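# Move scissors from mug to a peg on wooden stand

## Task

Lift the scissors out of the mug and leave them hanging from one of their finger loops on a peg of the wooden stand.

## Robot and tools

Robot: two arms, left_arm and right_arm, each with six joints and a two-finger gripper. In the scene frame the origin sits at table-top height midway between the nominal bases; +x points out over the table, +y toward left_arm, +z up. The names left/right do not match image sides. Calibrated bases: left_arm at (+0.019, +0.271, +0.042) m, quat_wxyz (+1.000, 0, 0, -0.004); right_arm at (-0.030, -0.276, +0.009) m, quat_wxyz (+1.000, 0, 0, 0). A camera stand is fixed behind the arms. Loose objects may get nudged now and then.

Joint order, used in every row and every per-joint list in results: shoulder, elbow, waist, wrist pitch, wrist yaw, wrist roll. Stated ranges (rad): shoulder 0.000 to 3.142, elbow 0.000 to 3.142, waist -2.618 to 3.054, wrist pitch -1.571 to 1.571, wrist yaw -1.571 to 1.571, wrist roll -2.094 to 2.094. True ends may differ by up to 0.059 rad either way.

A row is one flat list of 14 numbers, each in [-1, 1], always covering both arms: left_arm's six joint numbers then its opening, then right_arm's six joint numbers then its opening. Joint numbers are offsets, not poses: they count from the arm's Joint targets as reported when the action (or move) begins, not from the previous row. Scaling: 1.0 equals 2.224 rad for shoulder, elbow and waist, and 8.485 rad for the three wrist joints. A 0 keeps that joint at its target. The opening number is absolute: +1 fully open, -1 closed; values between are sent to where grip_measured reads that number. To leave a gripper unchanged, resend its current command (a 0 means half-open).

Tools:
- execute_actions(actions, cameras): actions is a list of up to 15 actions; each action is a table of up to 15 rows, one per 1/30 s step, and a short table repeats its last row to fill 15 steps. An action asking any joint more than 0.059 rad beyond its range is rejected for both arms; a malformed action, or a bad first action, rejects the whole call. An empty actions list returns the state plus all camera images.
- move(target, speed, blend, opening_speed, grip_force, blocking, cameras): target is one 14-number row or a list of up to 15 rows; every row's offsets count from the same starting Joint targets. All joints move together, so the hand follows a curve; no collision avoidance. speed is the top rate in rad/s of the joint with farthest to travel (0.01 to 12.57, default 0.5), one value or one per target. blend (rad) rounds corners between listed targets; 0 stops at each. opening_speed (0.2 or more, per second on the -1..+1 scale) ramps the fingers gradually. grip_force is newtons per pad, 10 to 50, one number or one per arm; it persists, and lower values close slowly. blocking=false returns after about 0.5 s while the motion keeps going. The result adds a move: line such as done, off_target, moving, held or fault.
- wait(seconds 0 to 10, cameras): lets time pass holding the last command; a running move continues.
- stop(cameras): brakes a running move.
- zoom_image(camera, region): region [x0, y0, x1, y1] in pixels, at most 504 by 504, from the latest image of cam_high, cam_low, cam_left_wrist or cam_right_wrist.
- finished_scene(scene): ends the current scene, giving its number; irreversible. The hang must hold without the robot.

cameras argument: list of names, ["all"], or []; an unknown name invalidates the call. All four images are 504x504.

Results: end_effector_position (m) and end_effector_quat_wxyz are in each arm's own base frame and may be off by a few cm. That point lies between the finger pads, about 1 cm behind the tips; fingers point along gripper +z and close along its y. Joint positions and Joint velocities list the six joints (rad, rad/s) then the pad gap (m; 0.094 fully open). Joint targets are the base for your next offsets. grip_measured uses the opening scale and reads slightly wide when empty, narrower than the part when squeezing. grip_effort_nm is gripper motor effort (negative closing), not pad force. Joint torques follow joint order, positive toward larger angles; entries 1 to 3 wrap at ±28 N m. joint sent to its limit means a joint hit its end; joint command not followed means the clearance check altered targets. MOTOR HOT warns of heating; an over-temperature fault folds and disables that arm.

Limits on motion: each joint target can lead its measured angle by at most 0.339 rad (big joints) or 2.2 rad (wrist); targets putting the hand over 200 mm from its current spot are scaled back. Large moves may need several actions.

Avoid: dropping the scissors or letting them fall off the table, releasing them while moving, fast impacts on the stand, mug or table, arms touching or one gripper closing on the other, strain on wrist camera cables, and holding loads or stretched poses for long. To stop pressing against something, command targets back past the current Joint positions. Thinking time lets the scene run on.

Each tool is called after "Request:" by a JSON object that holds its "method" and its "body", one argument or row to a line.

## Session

Request:
{"method": "execute_actions", "body": {
  "actions": []
}}

Scene clock: 0.00 s.
left_arm: end_effector_position=(+0.1857, -0.2230, +0.3411) grip_measured=+1.000 grip_effort_nm=n/a end_effector_quat_wxyz=(+0.630, +0.209, +0.682, -0.307) | right_arm: end_effector_position=(+0.2901, +0.1237, +0.2385) grip_measured=+1.000 grip_effort_nm=n/a end_effector_quat_wxyz=(+0.559, -0.098, +0.818, +0.092)
Joint names: [shoulder, elbow, waist, wrist pitch, wrist yaw, wrist roll]
Joint positions: left_arm=[0.606 0.675 -1.086 -0.089 -0.336 -0.162 0.094] | right_arm=[0.784 0.639 0.533 -0.231 0.234 0.134 0.094]
Joint velocities: within noise
Joint torques (N m): no reading
Heat: left arm: 46 °C; right arm: 36 °C.
Joint targets: left_arm=[0.600 0.688 -1.086 -0.085 -0.336 -0.161] | right_arm=[0.776 0.654 0.533 -0.221 0.235 0.135]
Tool commands: left_gripper/opening=+1.0 right_gripper/opening=+1.0

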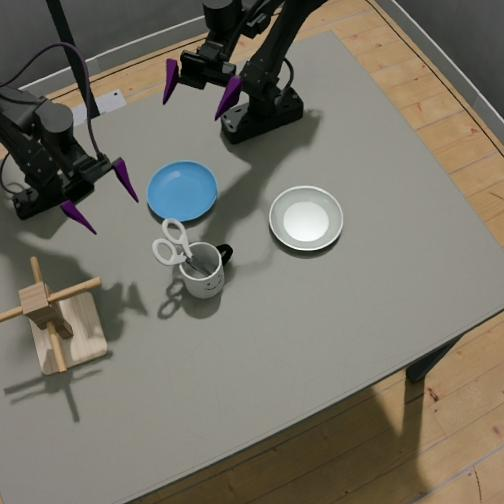

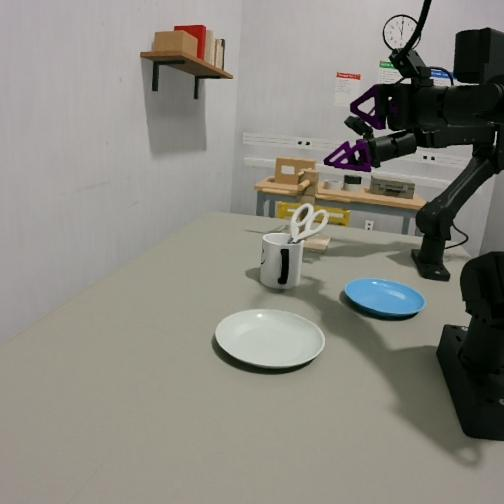

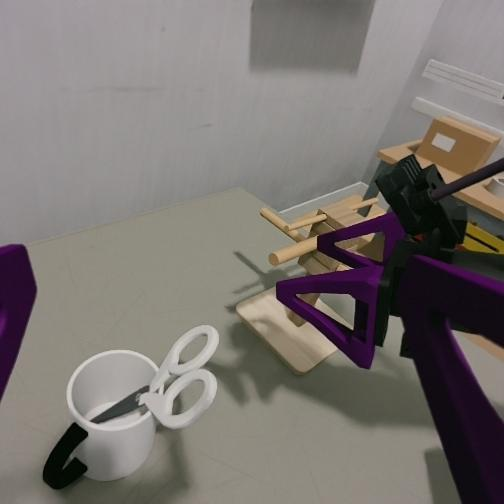

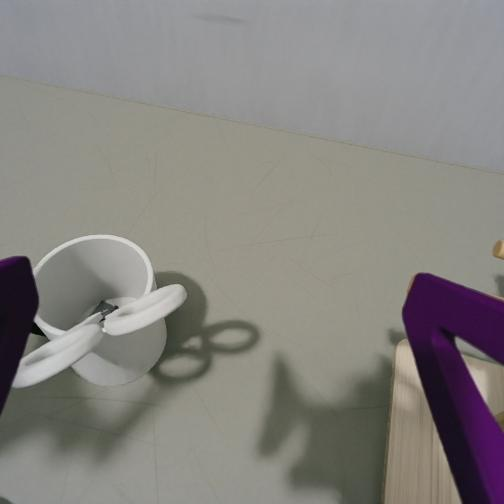

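Request:
{"method": "zoom_image", "body": {
  "camera": "cam_high",
  "region": [0, 240, 140, 380]
}}

Request:
{"method": "zoom_image", "body": {
  "camera": "cam_high",
  "region": [130, 190, 260, 320]
}}

Request:
{"method": "zoom_image", "body": {
  "camera": "cam_low",
  "region": [240, 160, 360, 300]
}}

Request:
{"method": "zoom_image", "body": {
  "camera": "cam_left_wrist",
  "region": [20, 300, 270, 500]
}}

Request:
{"method": "zoom_image", "body": {
  "camera": "cam_left_wrist",
  "region": [220, 180, 420, 380]
}}

Request:
{"method": "zoom_image", "body": {
  "camera": "cam_right_wrist",
  "region": [0, 200, 280, 420]
}}

Scaled by 3.600 from the camera's 504x504 image, which has a finer 720x720 frame.

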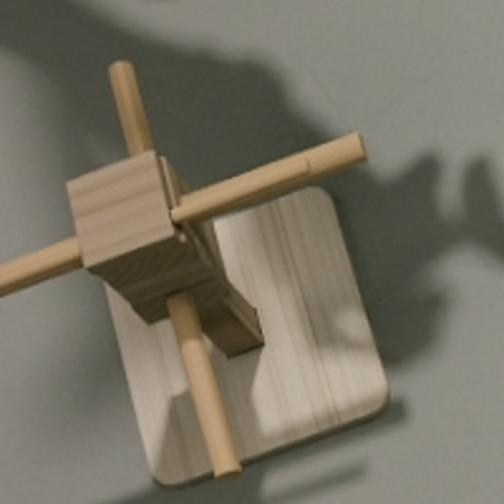

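Scaled by 3.877 from the camera's 504x504 image, which has a finer 720x720 frame.

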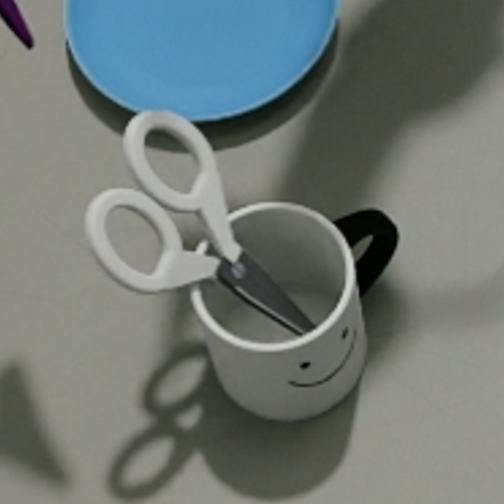

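Scaled by 3.600 from the camera's 504x504 image, which has a finer 720x720 frame.

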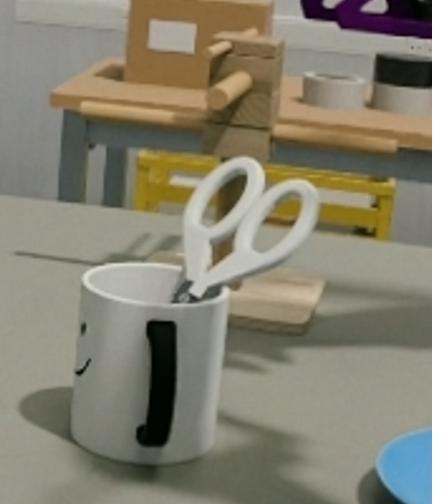

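Scaled by 2.016 from the camera's 504x504 image, which has a finer 720x720 frame.

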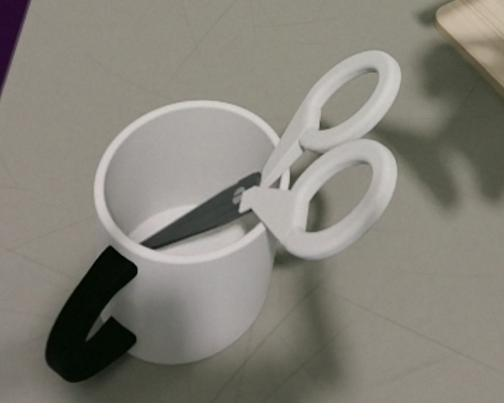

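Scaled by 2.520 from the camera's 504x504 image, which has a finer 720x720 frame.

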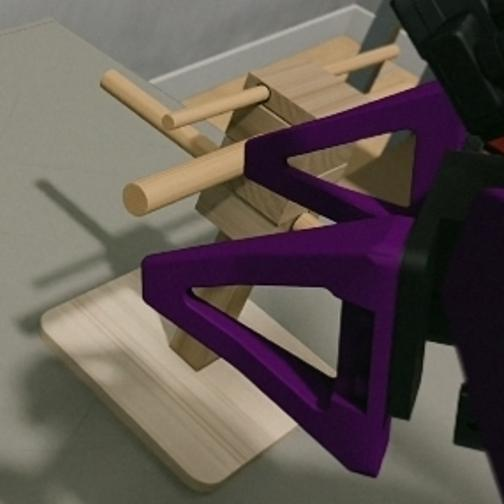

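Scaled by 1.800 from the camera's 504x504 image, which has a finer 720x720 frame.

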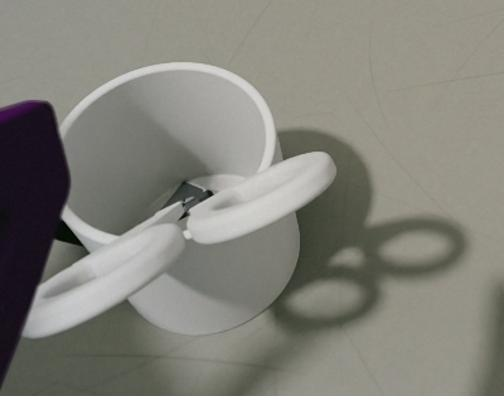

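Request:
{"method": "move", "body": {
  "target": [0,0,0.578,0,0,0,1,0.1462,0.1992,-0.0944,-0.0811,-0.0633,-0.2381,1],
  "speed": 1.0,
  "cameras": ["all"]
}}

Request:
{"method": "zoom_image", "body": {
  "camera": "cam_right_wrist",
  "region": [80, 60, 380, 360]
}}

Scene clock: 20.90 s.
left_arm: end_effector_position=(+0.2671, +0.1136, +0.3411) grip_measured=+1.000 grip_effort_nm=-0.01 end_effector_quat_wxyz=(+0.688, -0.239, +0.672, +0.130) | right_arm: end_effector_position=(+0.2604, +0.1428, +0.2099) grip_measured=+1.000 grip_effort_nm=0.00 end_effector_quat_wxyz=(-0.315, +0.859, -0.383, +0.124)
Joint names: [shoulder, elbow, waist, wrist pitch, wrist yaw, wrist roll]
Joint positions: left_arm=[0.606 0.675 0.193 -0.089 -0.335 -0.162 0.094] | right_arm=[1.099 1.064 0.33 -0.894 -0.279 -1.879 0.094]
Joint torques (N m): left_arm=[-0.35 6.11 0.54 1.7 -0.02 -0.01] | right_arm=[-2.56 8.46 -0.58 1.2 -0.32 -0.11]
Heat: left arm: 49 °C; right arm: 38 °C.
Joint targets: left_arm=[0.600 0.688 0.199 -0.085 -0.336 -0.161] | right_arm=[1.102 1.097 0.323 -0.909 -0.301 -1.885]
move: done

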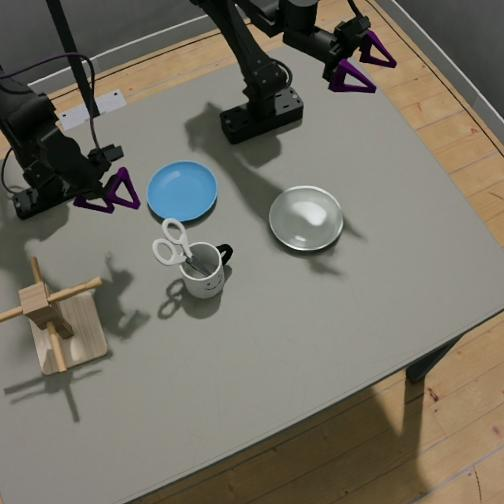

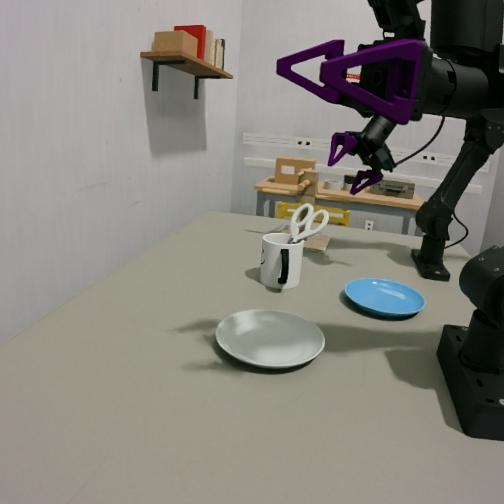

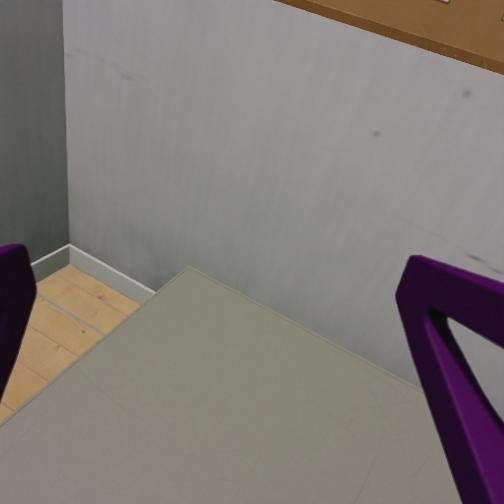

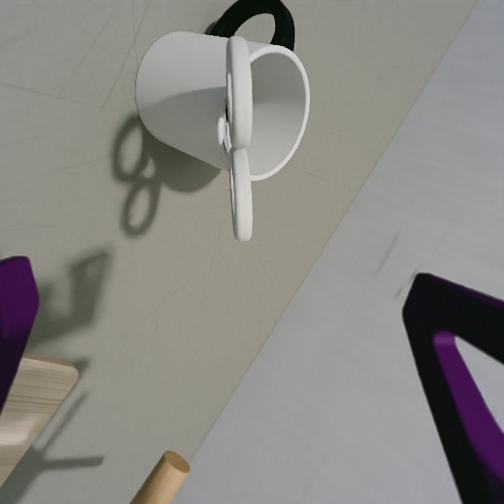

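Scaled by 1.680 from the camera's 504x504 image, which has a finer 720x720 frame.

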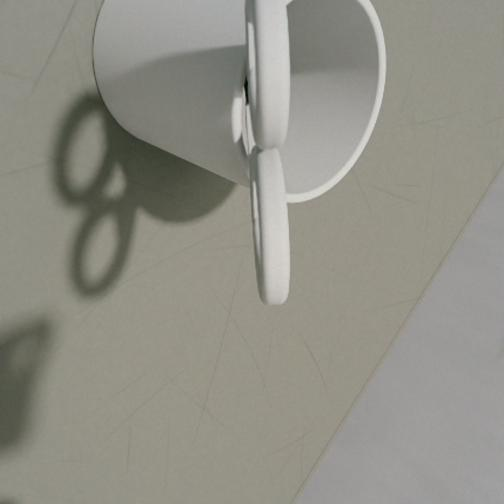

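Request:
{"method": "move", "body": {
  "target": [0,0,0,0,0,0,1,0.0526,-0.0256,-0.0225,0.0179,-0.0019,-0.0053,1],
  "speed": 0.3,
  "cameras": ["cam_high","cam_low","cam_right_wrist"]
}}

Request:
{"method": "zoom_image", "body": {
  "camera": "cam_high",
  "region": [90, 180, 250, 340]
}}

Request:
{"method": "zoom_image", "body": {
  "camera": "cam_low",
  "region": [240, 150, 400, 310]
}}

Scene clock: 30.57 s.
left_arm: end_effector_position=(+0.2671, +0.1136, +0.3411) grip_measured=+1.000 grip_effort_nm=-0.01 end_effector_quat_wxyz=(+0.688, -0.239, +0.672, +0.130) | right_arm: end_effector_position=(+0.2953, +0.1403, +0.1853) grip_measured=+1.000 grip_effort_nm=-0.01 end_effector_quat_wxyz=(-0.309, +0.860, -0.385, +0.127)
Joint names: [shoulder, elbow, waist, wrist pitch, wrist yaw, wrist roll]
Joint positions: left_arm=[0.606 0.675 0.193 -0.089 -0.335 -0.162 0.094] | right_arm=[1.22 1.044 0.279 -0.772 -0.295 -1.925 0.094]
Joint torques (N m): left_arm=[-0.27 6.15 0.54 1.68 0 -0.02] | right_arm=[-4.14 5.81 -0.51 1.45 -0.34 -0.03]
Heat: left arm: 49 °C; right arm: 39 °C.
Joint targets: left_arm=[0.600 0.688 0.199 -0.085 -0.336 -0.161] | right_arm=[1.219 1.040 0.273 -0.757 -0.318 -1.930]
move: done
Images, in order (width x height): cam_high 504x504, cam_low 504x504, cam_right_wrist 504x504.

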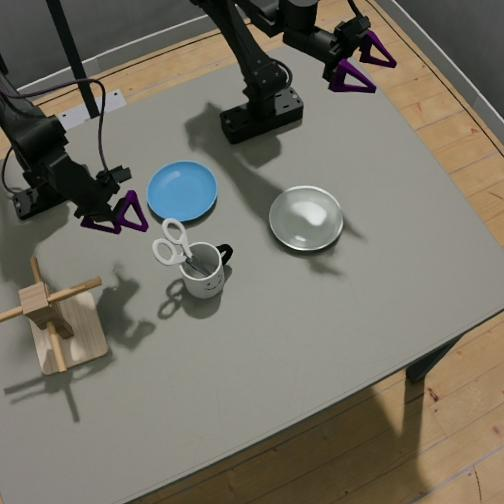

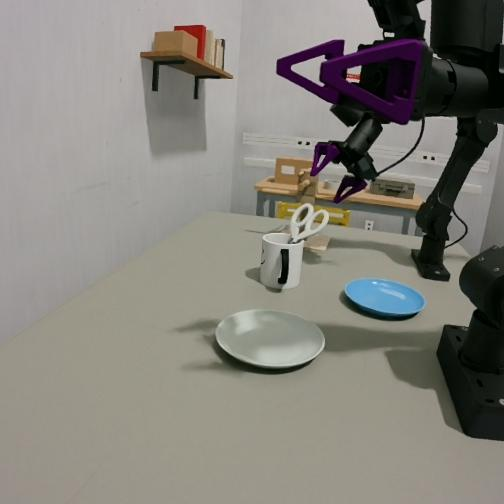

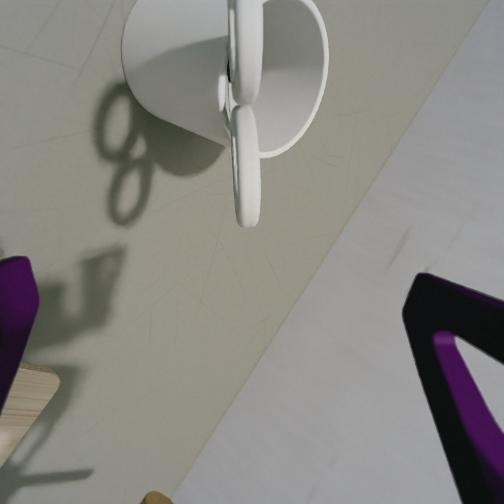

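Scaled by 3.150 from the camera's 504x504 image, which has a finer 720x720 frame.

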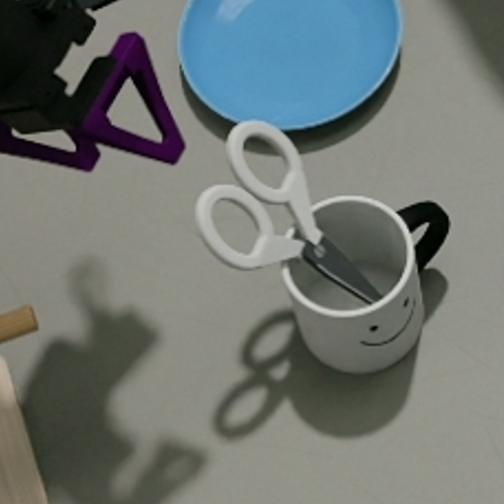

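Scaled by 3.150 from the camera's 504x504 image, which has a finer 720x720 frame.

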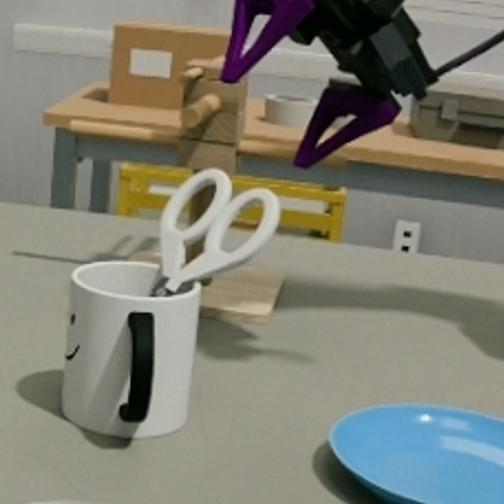

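Request:
{"method": "move", "body": {
  "target": [0,0,0,0,0,0,1,0.0423,-0.0169,0.0315,0.016,0.008,0.0071,1],
  "speed": 0.2,
  "cameras": ["cam_high","cam_low","cam_right_wrist"]
}}

Request:
{"method": "zoom_image", "body": {
  "camera": "cam_high",
  "region": [90, 180, 250, 340]
}}

Request:
{"method": "zoom_image", "body": {
  "camera": "cam_low",
  "region": [240, 150, 400, 310]
}}

Scene clock: 40.93 s.
left_arm: end_effector_position=(+0.2671, +0.1136, +0.3411) grip_measured=+1.000 grip_effort_nm=-0.01 end_effector_quat_wxyz=(+0.688, -0.239, +0.672, +0.130) | right_arm: end_effector_position=(+0.3138, +0.1579, +0.1599) grip_measured=+1.000 grip_effort_nm=0.00 end_effector_quat_wxyz=(-0.303, +0.862, -0.385, +0.131)
Joint names: [shoulder, elbow, waist, wrist pitch, wrist yaw, wrist roll]
Joint positions: left_arm=[0.606 0.675 0.193 -0.089 -0.335 -0.162 0.094] | right_arm=[1.311 1.007 0.337 -0.637 -0.248 -1.883 0.094]
Joint torques (N m): left_arm=[-0.32 6.09 0.57 1.69 -0.02 -0.01] | right_arm=[-4.75 5.74 0.64 1.53 -0.13 0.14]
Heat: left arm: 49 °C; right arm: 38 °C.
Joint targets: left_arm=[0.600 0.688 0.199 -0.085 -0.336 -0.161] | right_arm=[1.313 1.002 0.343 -0.621 -0.250 -1.870]
move: done
Images, in order (width x height): cam_high 504x504, cam_low 504x504, cam_right_wrist 504x504.

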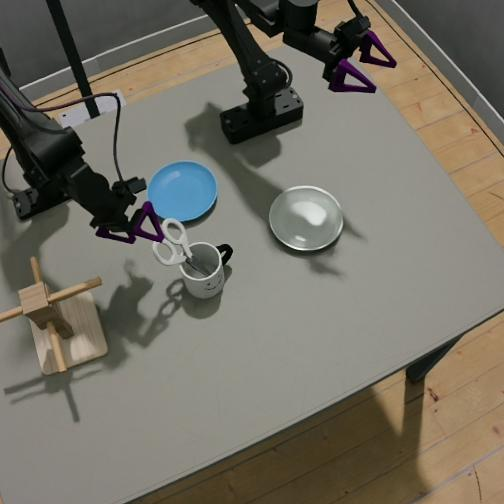

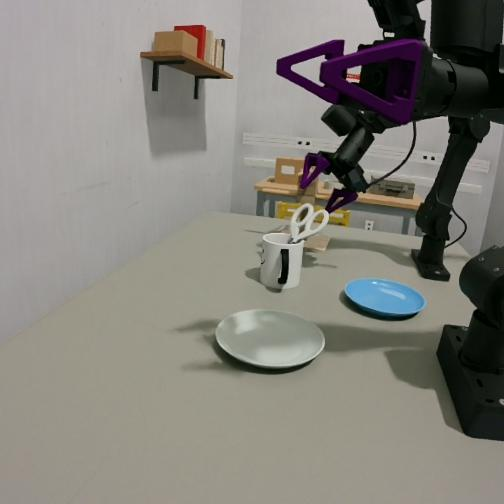

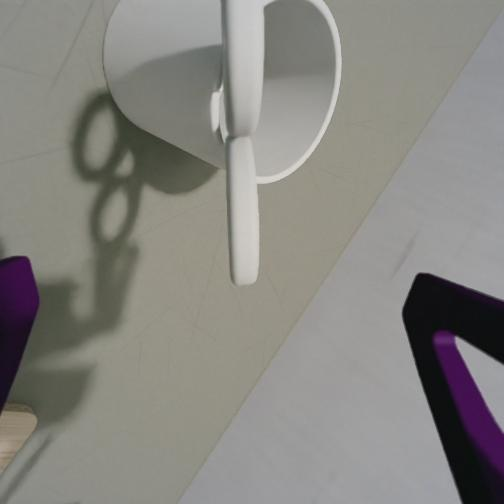

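Scaled by 3.150 from the camera's 504x504 image, which has a finer 720x720 frame.

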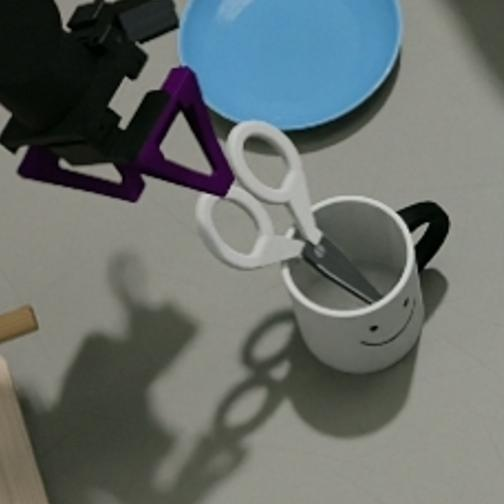

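Scaled by 3.150 from the camera's 504x504 image, which has a finer 720x720 frame.

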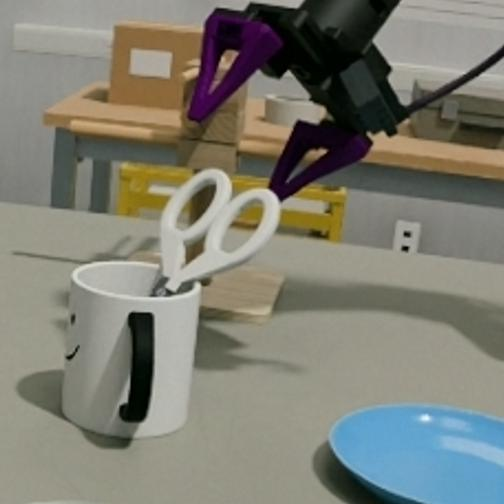

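Request:
{"method": "move", "body": {
  "target": [
    [0,0,0,0,0,0,1,0.0211,-0.009,0.0076,0.0085,0.0012,0.0017,1],
    [0,0,0,0,0,0,1,0.0211,-0.009,0.0076,0.0085,0.0012,0.0017,-0.55]
  ],
  "speed": 0.15,
  "opening_speed": 1.2,
  "cameras": ["cam_high","cam_low","cam_right_wrist"]
}}

Request:
{"method": "zoom_image", "body": {
  "camera": "cam_high",
  "region": [90, 180, 250, 340]
}}

Request:
{"method": "zoom_image", "body": {
  "camera": "cam_low",
  "region": [270, 170, 350, 250]
}}

Request:
{"method": "zoom_image", "body": {
  "camera": "cam_right_wrist",
  "region": [100, 100, 350, 350]
}}

Scene clock: 48.83 s.
left_arm: end_effector_position=(+0.2671, +0.1136, +0.3411) grip_measured=+1.000 grip_effort_nm=-0.01 end_effector_quat_wxyz=(+0.688, -0.239, +0.672, +0.130) | right_arm: end_effector_position=(+0.3231, +0.1653, +0.1471) grip_measured=-0.547 grip_effort_nm=-0.13 end_effector_quat_wxyz=(-0.304, +0.861, -0.385, +0.132)
Joint names: [shoulder, elbow, waist, wrist pitch, wrist yaw, wrist roll]
Joint positions: left_arm=[0.606 0.675 0.193 -0.089 -0.335 -0.162 0.094] | right_arm=[1.356 0.988 0.353 -0.564 -0.238 -1.869 0.021]
Joint torques (N m): left_arm=[-0.31 6.09 0.58 1.69 -0.01 0] | right_arm=[-5.05 5.72 0.68 1.5 -0.14 0.15]
Heat: left arm: 49 °C; right arm: 38 °C.
Joint targets: left_arm=[0.600 0.688 0.199 -0.085 -0.336 -0.161] | right_arm=[1.360 0.982 0.360 -0.549 -0.240 -1.856]
move: done
Images, in order (width x height): cam_high 504x504, cam_low 504x504, cam_right_wrist 504x504.

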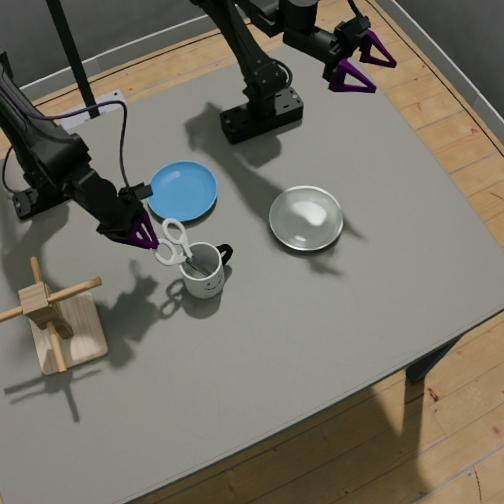

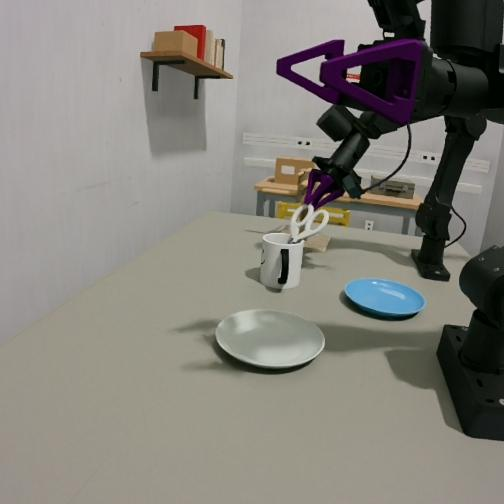

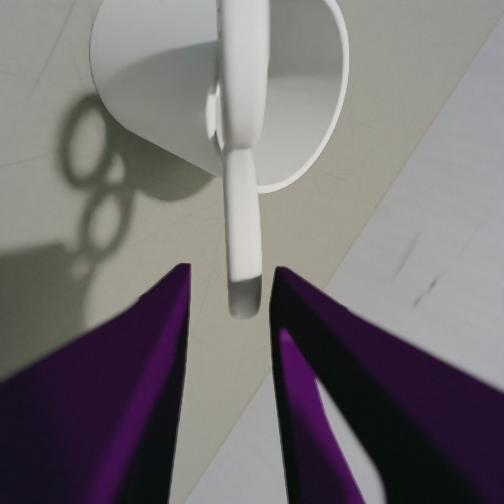

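Scaled by 3.150 from the camera's 504x504 image, which has a finer 720x720 frame.

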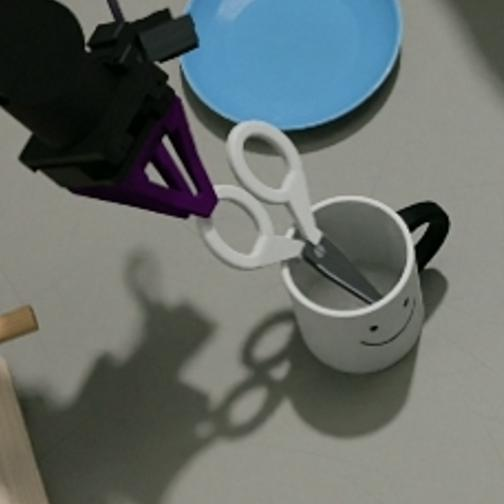

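Scaled by 6.300 from the camera's 504x504 image, which has a finer 720x720 frame.

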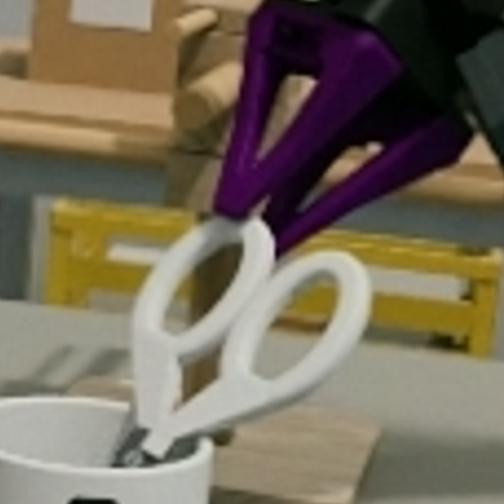

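Scaled by 2.016 from the camera's 504x504 image, which has a finer 720x720 frame.

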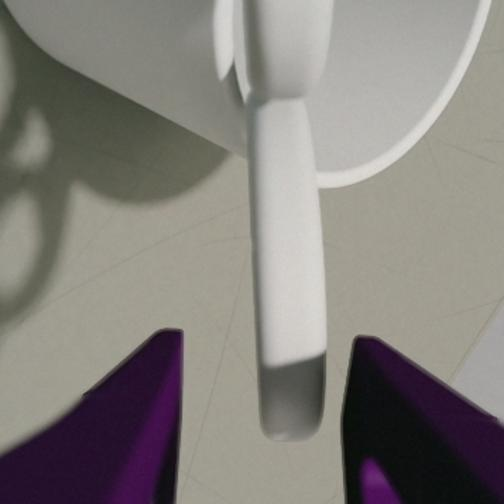

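Request:
{"method": "move", "body": {
  "target": [0,0,0,0,0,0,1,0.0056,0,0.0098,0.0011,0.0016,0.002,-0.55],
  "speed": 0.1,
  "cameras": ["cam_high","cam_right_wrist"]
}}

Scene clock: 53.70 s.
left_arm: end_effector_position=(+0.2671, +0.1136, +0.3411) grip_measured=+1.000 grip_effort_nm=-0.01 end_effector_quat_wxyz=(+0.688, -0.239, +0.672, +0.130) | right_arm: end_effector_position=(+0.3222, +0.1711, +0.1442) grip_measured=-0.547 grip_effort_nm=-0.13 end_effector_quat_wxyz=(-0.302, +0.862, -0.385, +0.130)
Joint names: [shoulder, elbow, waist, wrist pitch, wrist yaw, wrist roll]
Joint positions: left_arm=[0.606 0.675 0.193 -0.089 -0.335 -0.162 0.094] | right_arm=[1.367 0.988 0.375 -0.556 -0.225 -1.853 0.021]
Joint torques (N m): left_arm=[-0.29 6.13 0.54 1.71 -0.01 0] | right_arm=[-5.04 5.71 0.65 1.53 -0.12 0.15]
Heat: left arm: 49 °C; right arm: 38 °C.
Joint targets: left_arm=[0.600 0.688 0.199 -0.085 -0.336 -0.161] | right_arm=[1.372 0.982 0.382 -0.540 -0.226 -1.839]
move: done
Images, in order (width x height): cam_high 504x504, cam_right_wrist 504x504.

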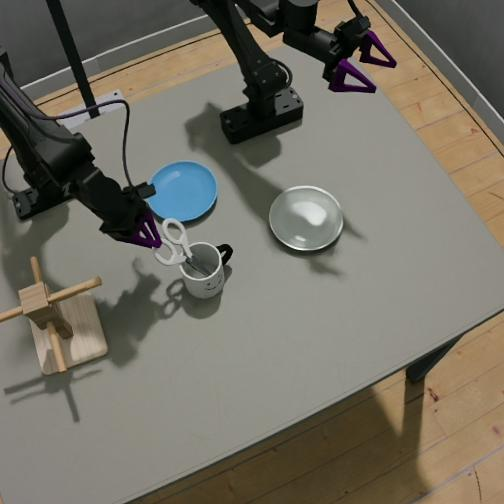

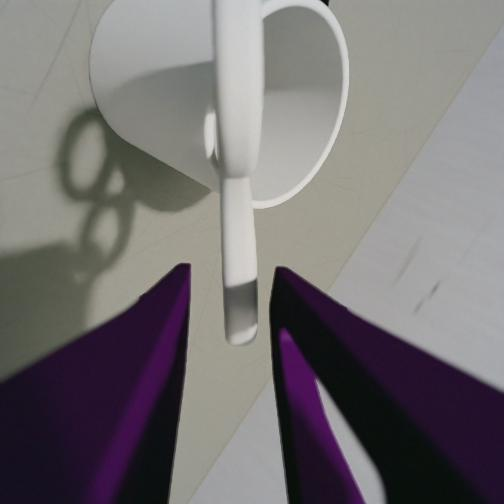

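Request:
{"method": "move", "body": {
  "target": [0,0,0,0,0,0,1,0,0,0,0,0,0,-0.92],
  "opening_speed": 0.3,
  "grip_force": 30,
  "cameras": ["cam_right_wrist","cam_high","cam_low"]
}}

Request:
{"method": "zoom_image", "body": {
  "camera": "cam_high",
  "region": [90, 180, 250, 340]
}}

Request:
{"method": "zoom_image", "body": {
  "camera": "cam_low",
  "region": [270, 170, 350, 250]
}}

Scene clock: 56.33 s.
left_arm: end_effector_position=(+0.2671, +0.1136, +0.3411) grip_measured=+1.000 grip_effort_nm=-0.01 end_effector_quat_wxyz=(+0.688, -0.239, +0.672, +0.130) | right_arm: end_effector_position=(+0.3236, +0.1716, +0.1453) grip_measured=-0.826 grip_effort_nm=-0.65 end_effector_quat_wxyz=(-0.304, +0.862, -0.384, +0.133)
Joint names: [shoulder, elbow, waist, wrist pitch, wrist yaw, wrist roll]
Joint positions: left_arm=[0.606 0.675 0.193 -0.089 -0.335 -0.162 0.094] | right_arm=[1.367 0.988 0.375 -0.548 -0.225 -1.852 0.008]
Joint torques (N m): left_arm=[-0.25 6.12 0.53 1.69 0 -0.01] | right_arm=[-5.05 5.71 0.66 1.44 -0.11 0.17]
Heat: left arm: 49 °C; right arm: 38 °C.
Joint targets: left_arm=[0.600 0.688 0.199 -0.085 -0.336 -0.161] | right_arm=[1.372 0.982 0.382 -0.540 -0.226 -1.839]
grip_force (N): 30, 30
move: done
Images, in order (width x height): cam_high 504x504, cam_low 504x504, cam_right_wrist 504x504.

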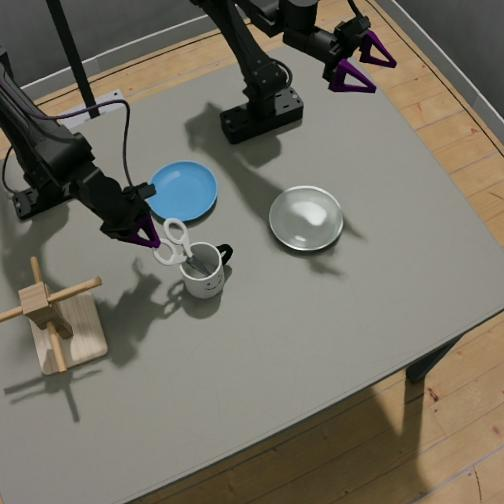

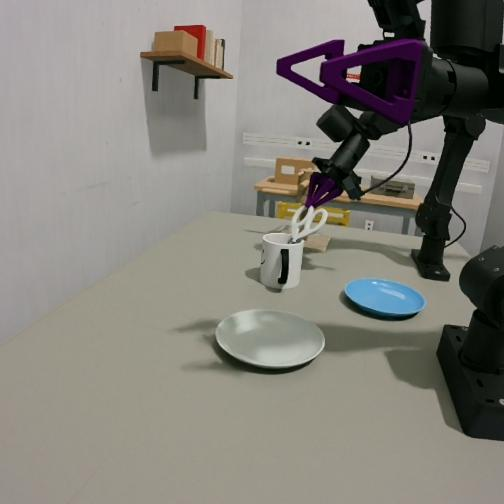

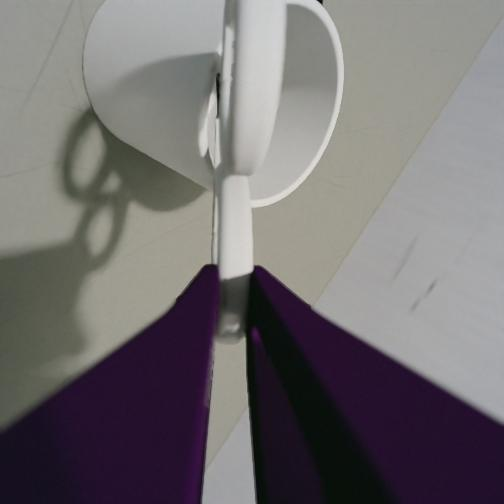

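Scaled by 3.150 from the camera's 504x504 image, which has a finer 720x720 frame.

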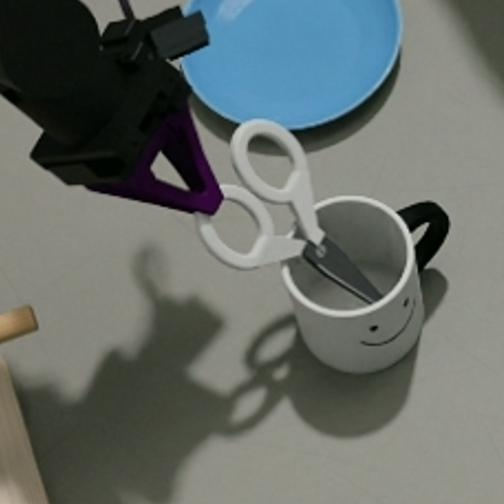

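Scaled by 6.300 from the camera's 504x504 image, which has a finer 720x720 frame.

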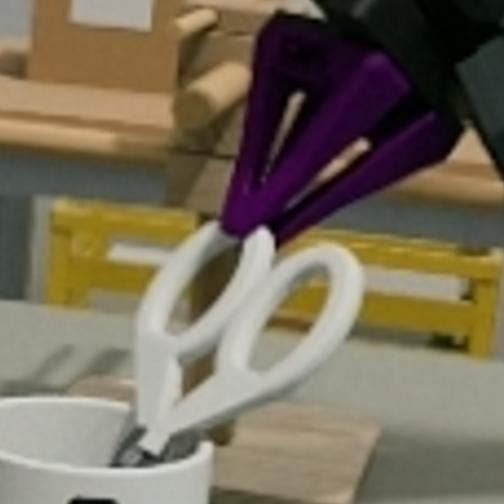

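Request:
{"method": "move", "body": {
  "target": [0,0,0,0,0,0,1,-0.1102,0.1344,-0.0719,-0.0645,-0.0113,-0.0161,-0.92],
  "speed": 0.3,
  "cameras": ["cam_right_wrist","cam_high","cam_low"]
}}

Request:
{"method": "zoom_image", "body": {
  "camera": "cam_high",
  "region": [0, 160, 250, 410]
}}

Request:
{"method": "zoom_image", "body": {
  "camera": "cam_low",
  "region": [250, 140, 400, 290]
}}

Scene clock: 63.47 s.
left_arm: end_effector_position=(+0.2671, +0.1136, +0.3411) grip_measured=+1.000 grip_effort_nm=-0.01 end_effector_quat_wxyz=(+0.688, -0.239, +0.672, +0.130) | right_arm: end_effector_position=(+0.2642, +0.1161, +0.2433) grip_measured=-0.826 grip_effort_nm=-0.65 end_effector_quat_wxyz=(-0.293, +0.862, -0.391, +0.131)
Joint names: [shoulder, elbow, waist, wrist pitch, wrist yaw, wrist roll]
Joint positions: left_arm=[0.606 0.675 0.193 -0.089 -0.335 -0.162 0.094] | right_arm=[1.144 1.25 0.229 -1.083 -0.293 -1.97 0.008]
Joint torques (N m): left_arm=[-0.27 6.12 0.54 1.69 -0.01 0.01] | right_arm=[-4.26 8.08 -0.57 1.23 -0.42 -0.05]
Heat: left arm: 50 °C; right arm: 38 °C.
Joint targets: left_arm=[0.600 0.688 0.199 -0.085 -0.336 -0.161] | right_arm=[1.127 1.281 0.222 -1.087 -0.322 -1.975]
grip_force (N): 30, 30
move: done
Images, in order (width x height): cam_high 504x504, cam_low 504x504, cam_right_wrist 504x504.

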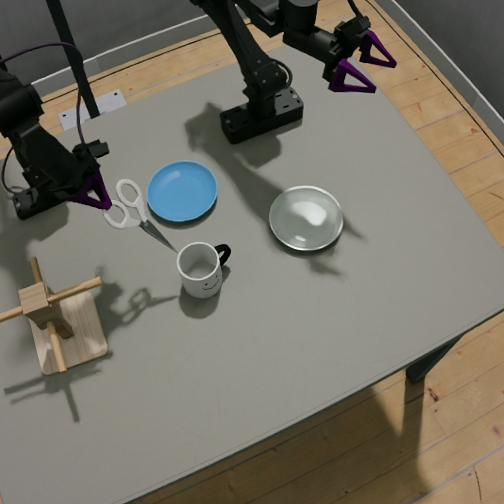

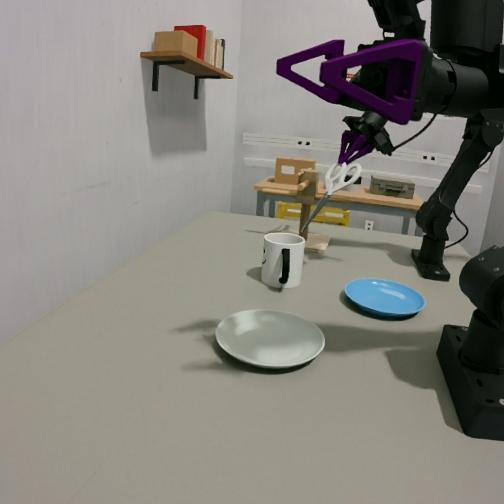

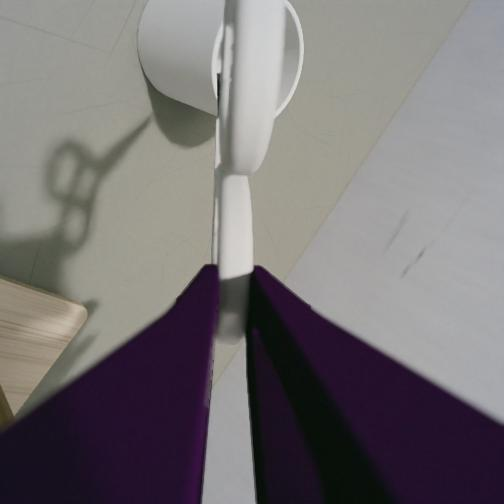

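Scaled by 2.016 from the camera's 504x504 image, which has a finer 720x720 frame.

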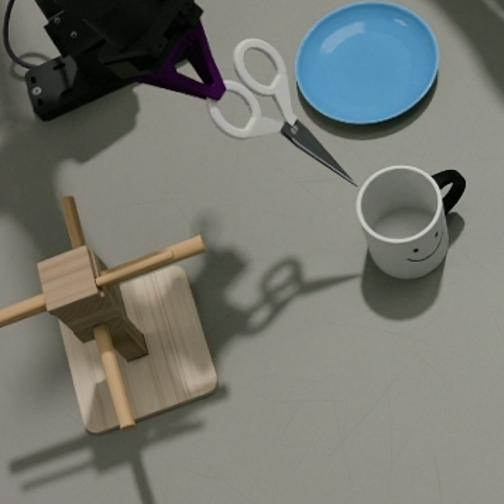

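Scaled by 3.360 from the camera's 504x504 image, which has a finer 720x720 frame.

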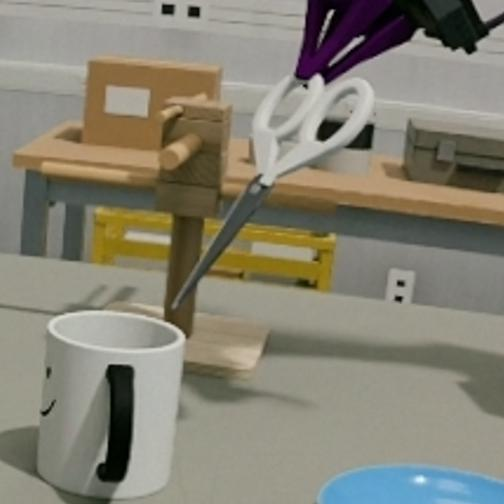

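Request:
{"method": "move", "body": {
  "target": [
    [0,0,0,0,0,0,1,-0.1088,0.0791,0.3049,-0.0524,0.0342,0,-0.92],
    [0,0,0,0,0,0,1,-0.1088,0.0791,0.3049,-0.0524,0.0497,0.288,-0.92]
  ],
  "speed": [0.6,1.0],
  "blend": 0.03,
  "cameras": ["cam_high","cam_low"]
}}

Scene clock: 77.37 s.
left_arm: end_effector_position=(+0.2671, +0.1136, +0.3411) grip_measured=+1.000 grip_effort_nm=-0.01 end_effector_quat_wxyz=(+0.688, -0.239, +0.672, +0.130) | right_arm: end_effector_position=(+0.1162, +0.1217, +0.2917) grip_measured=-0.826 grip_effort_nm=-0.65 end_effector_quat_wxyz=(+0.246, -0.195, +0.938, +0.145)
Joint names: [shoulder, elbow, waist, wrist pitch, wrist yaw, wrist roll]
Joint positions: left_arm=[0.606 0.675 0.193 -0.089 -0.335 -0.162 0.094] | right_arm=[0.888 1.432 0.893 -1.541 0.085 0.459 0.008]
Joint torques (N m): left_arm=[-0.28 6.12 0.51 1.69 -0.02 -0.01] | right_arm=[0.53 6.32 0.65 1.37 0.16 0.11]
Heat: left arm: 50 °C; right arm: 38 °C.
Joint targets: left_arm=[0.600 0.688 0.199 -0.085 -0.336 -0.161] | right_arm=[0.885 1.457 0.900 -1.532 0.100 0.468]
grip_force (N): 30, 30
move: done
Images, in order (width x height): cam_high 504x504, cam_low 504x504.

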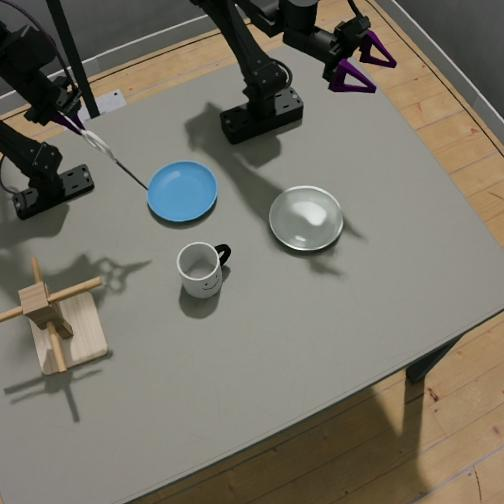

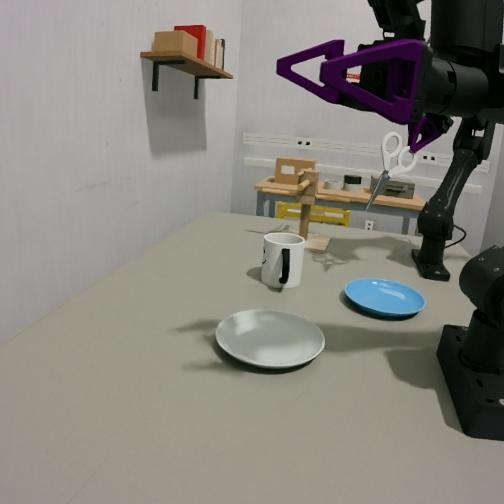

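Request:
{"method": "move", "body": {
  "target": [
    [0,0,0,0,0,0,1,0.3471,0.089,-0.1799,0.0182,-0.0031,0.0001,-0.92],
    [0,0,0,0,0,0,1,0.3471,0.089,-0.2496,0.0182,-0.0031,0.0001,-0.92]
  ],
  "speed": [0.5,0.25],
  "blend": 0.03,
  "cameras": ["cam_high","cam_low","cam_right_wrist"]
}}

Request:
{"method": "zoom_image", "body": {
  "camera": "cam_low",
  "region": [275, 150, 345, 220]
}}

Request:
{"method": "zoom_image", "body": {
  "camera": "cam_right_wrist",
  "region": [200, 0, 504, 304]
}}

Request:
{"method": "zoom_image", "body": {
  "camera": "cam_high",
  "region": [20, 210, 160, 350]
}}

Scene clock: 81.87 s.
left_arm: end_effector_position=(+0.2671, +0.1136, +0.3411) grip_measured=+1.000 grip_effort_nm=-0.01 end_effector_quat_wxyz=(+0.688, -0.239, +0.672, +0.130) | right_arm: end_effector_position=(+0.3090, +0.0983, +0.1826) grip_measured=-0.826 grip_effort_nm=-0.65 end_effector_quat_wxyz=(+0.074, +0.058, +0.996, -0.011)
Joint names: [shoulder, elbow, waist, wrist pitch, wrist yaw, wrist roll]
Joint positions: left_arm=[0.606 0.675 0.193 -0.089 -0.335 -0.162 0.094] | right_arm=[1.665 1.622 0.348 -1.399 0.078 0.46 0.008]
Joint torques (N m): left_arm=[-0.31 6.17 0.54 1.69 -0.01 0] | right_arm=[-8.1 7.91 -0.24 0.72 -0.01 0.11]
Heat: left arm: 50 °C; right arm: 38 °C.
Joint targets: left_arm=[0.600 0.688 0.199 -0.085 -0.336 -0.161] | right_arm=[1.657 1.655 0.345 -1.377 0.073 0.469]
grip_force (N): 30, 30
move: done
Images, in order (width x height): cam_high 504x504, cam_low 504x504, cam_right_wrist 504x504.

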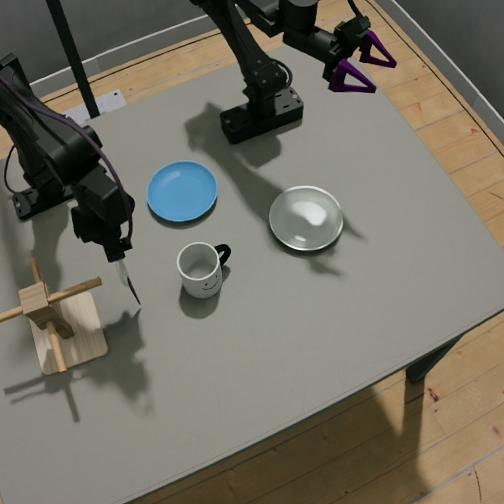

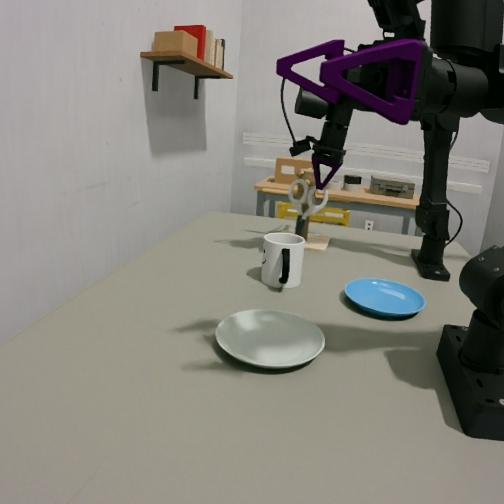

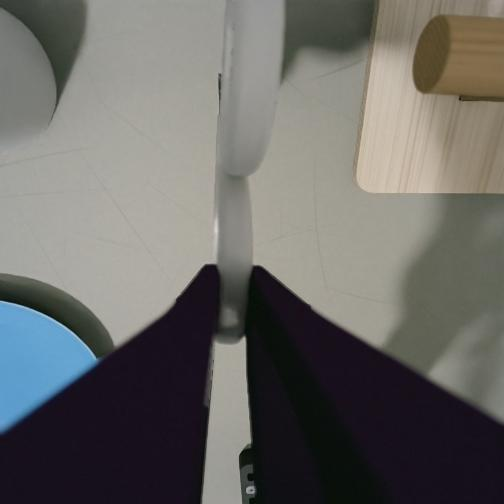

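Scaled by 7.200 from the camera's 504x504 image, which has a finer 720x720 frame.

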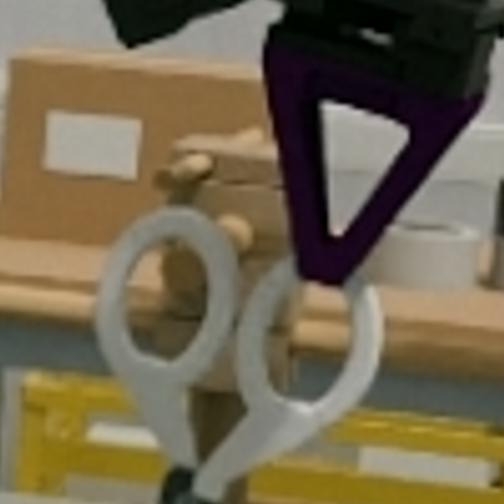

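Scaled by 1.658 from the camera's 504x504 image, which has a finer 720x720 frame.

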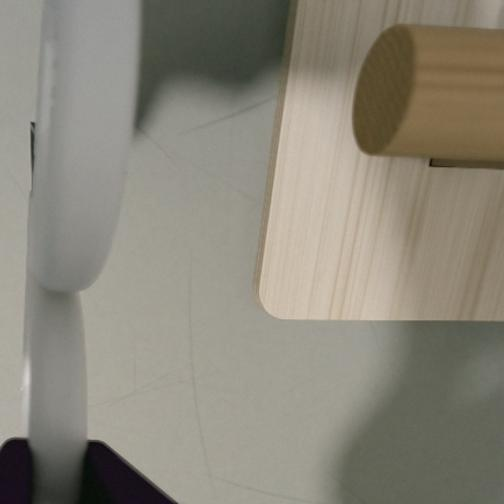

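Scaled by 3.600 from the camera's 504x504 image, which has a finer 720x720 frame.

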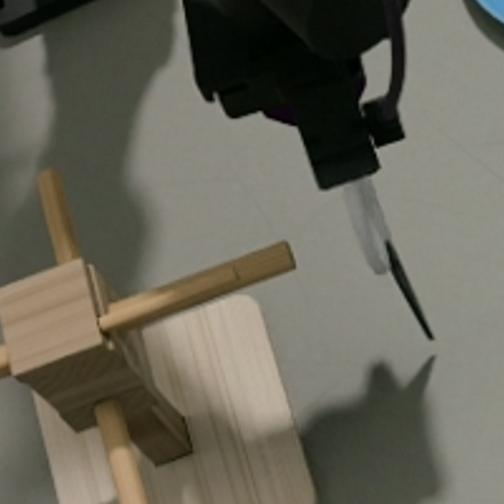

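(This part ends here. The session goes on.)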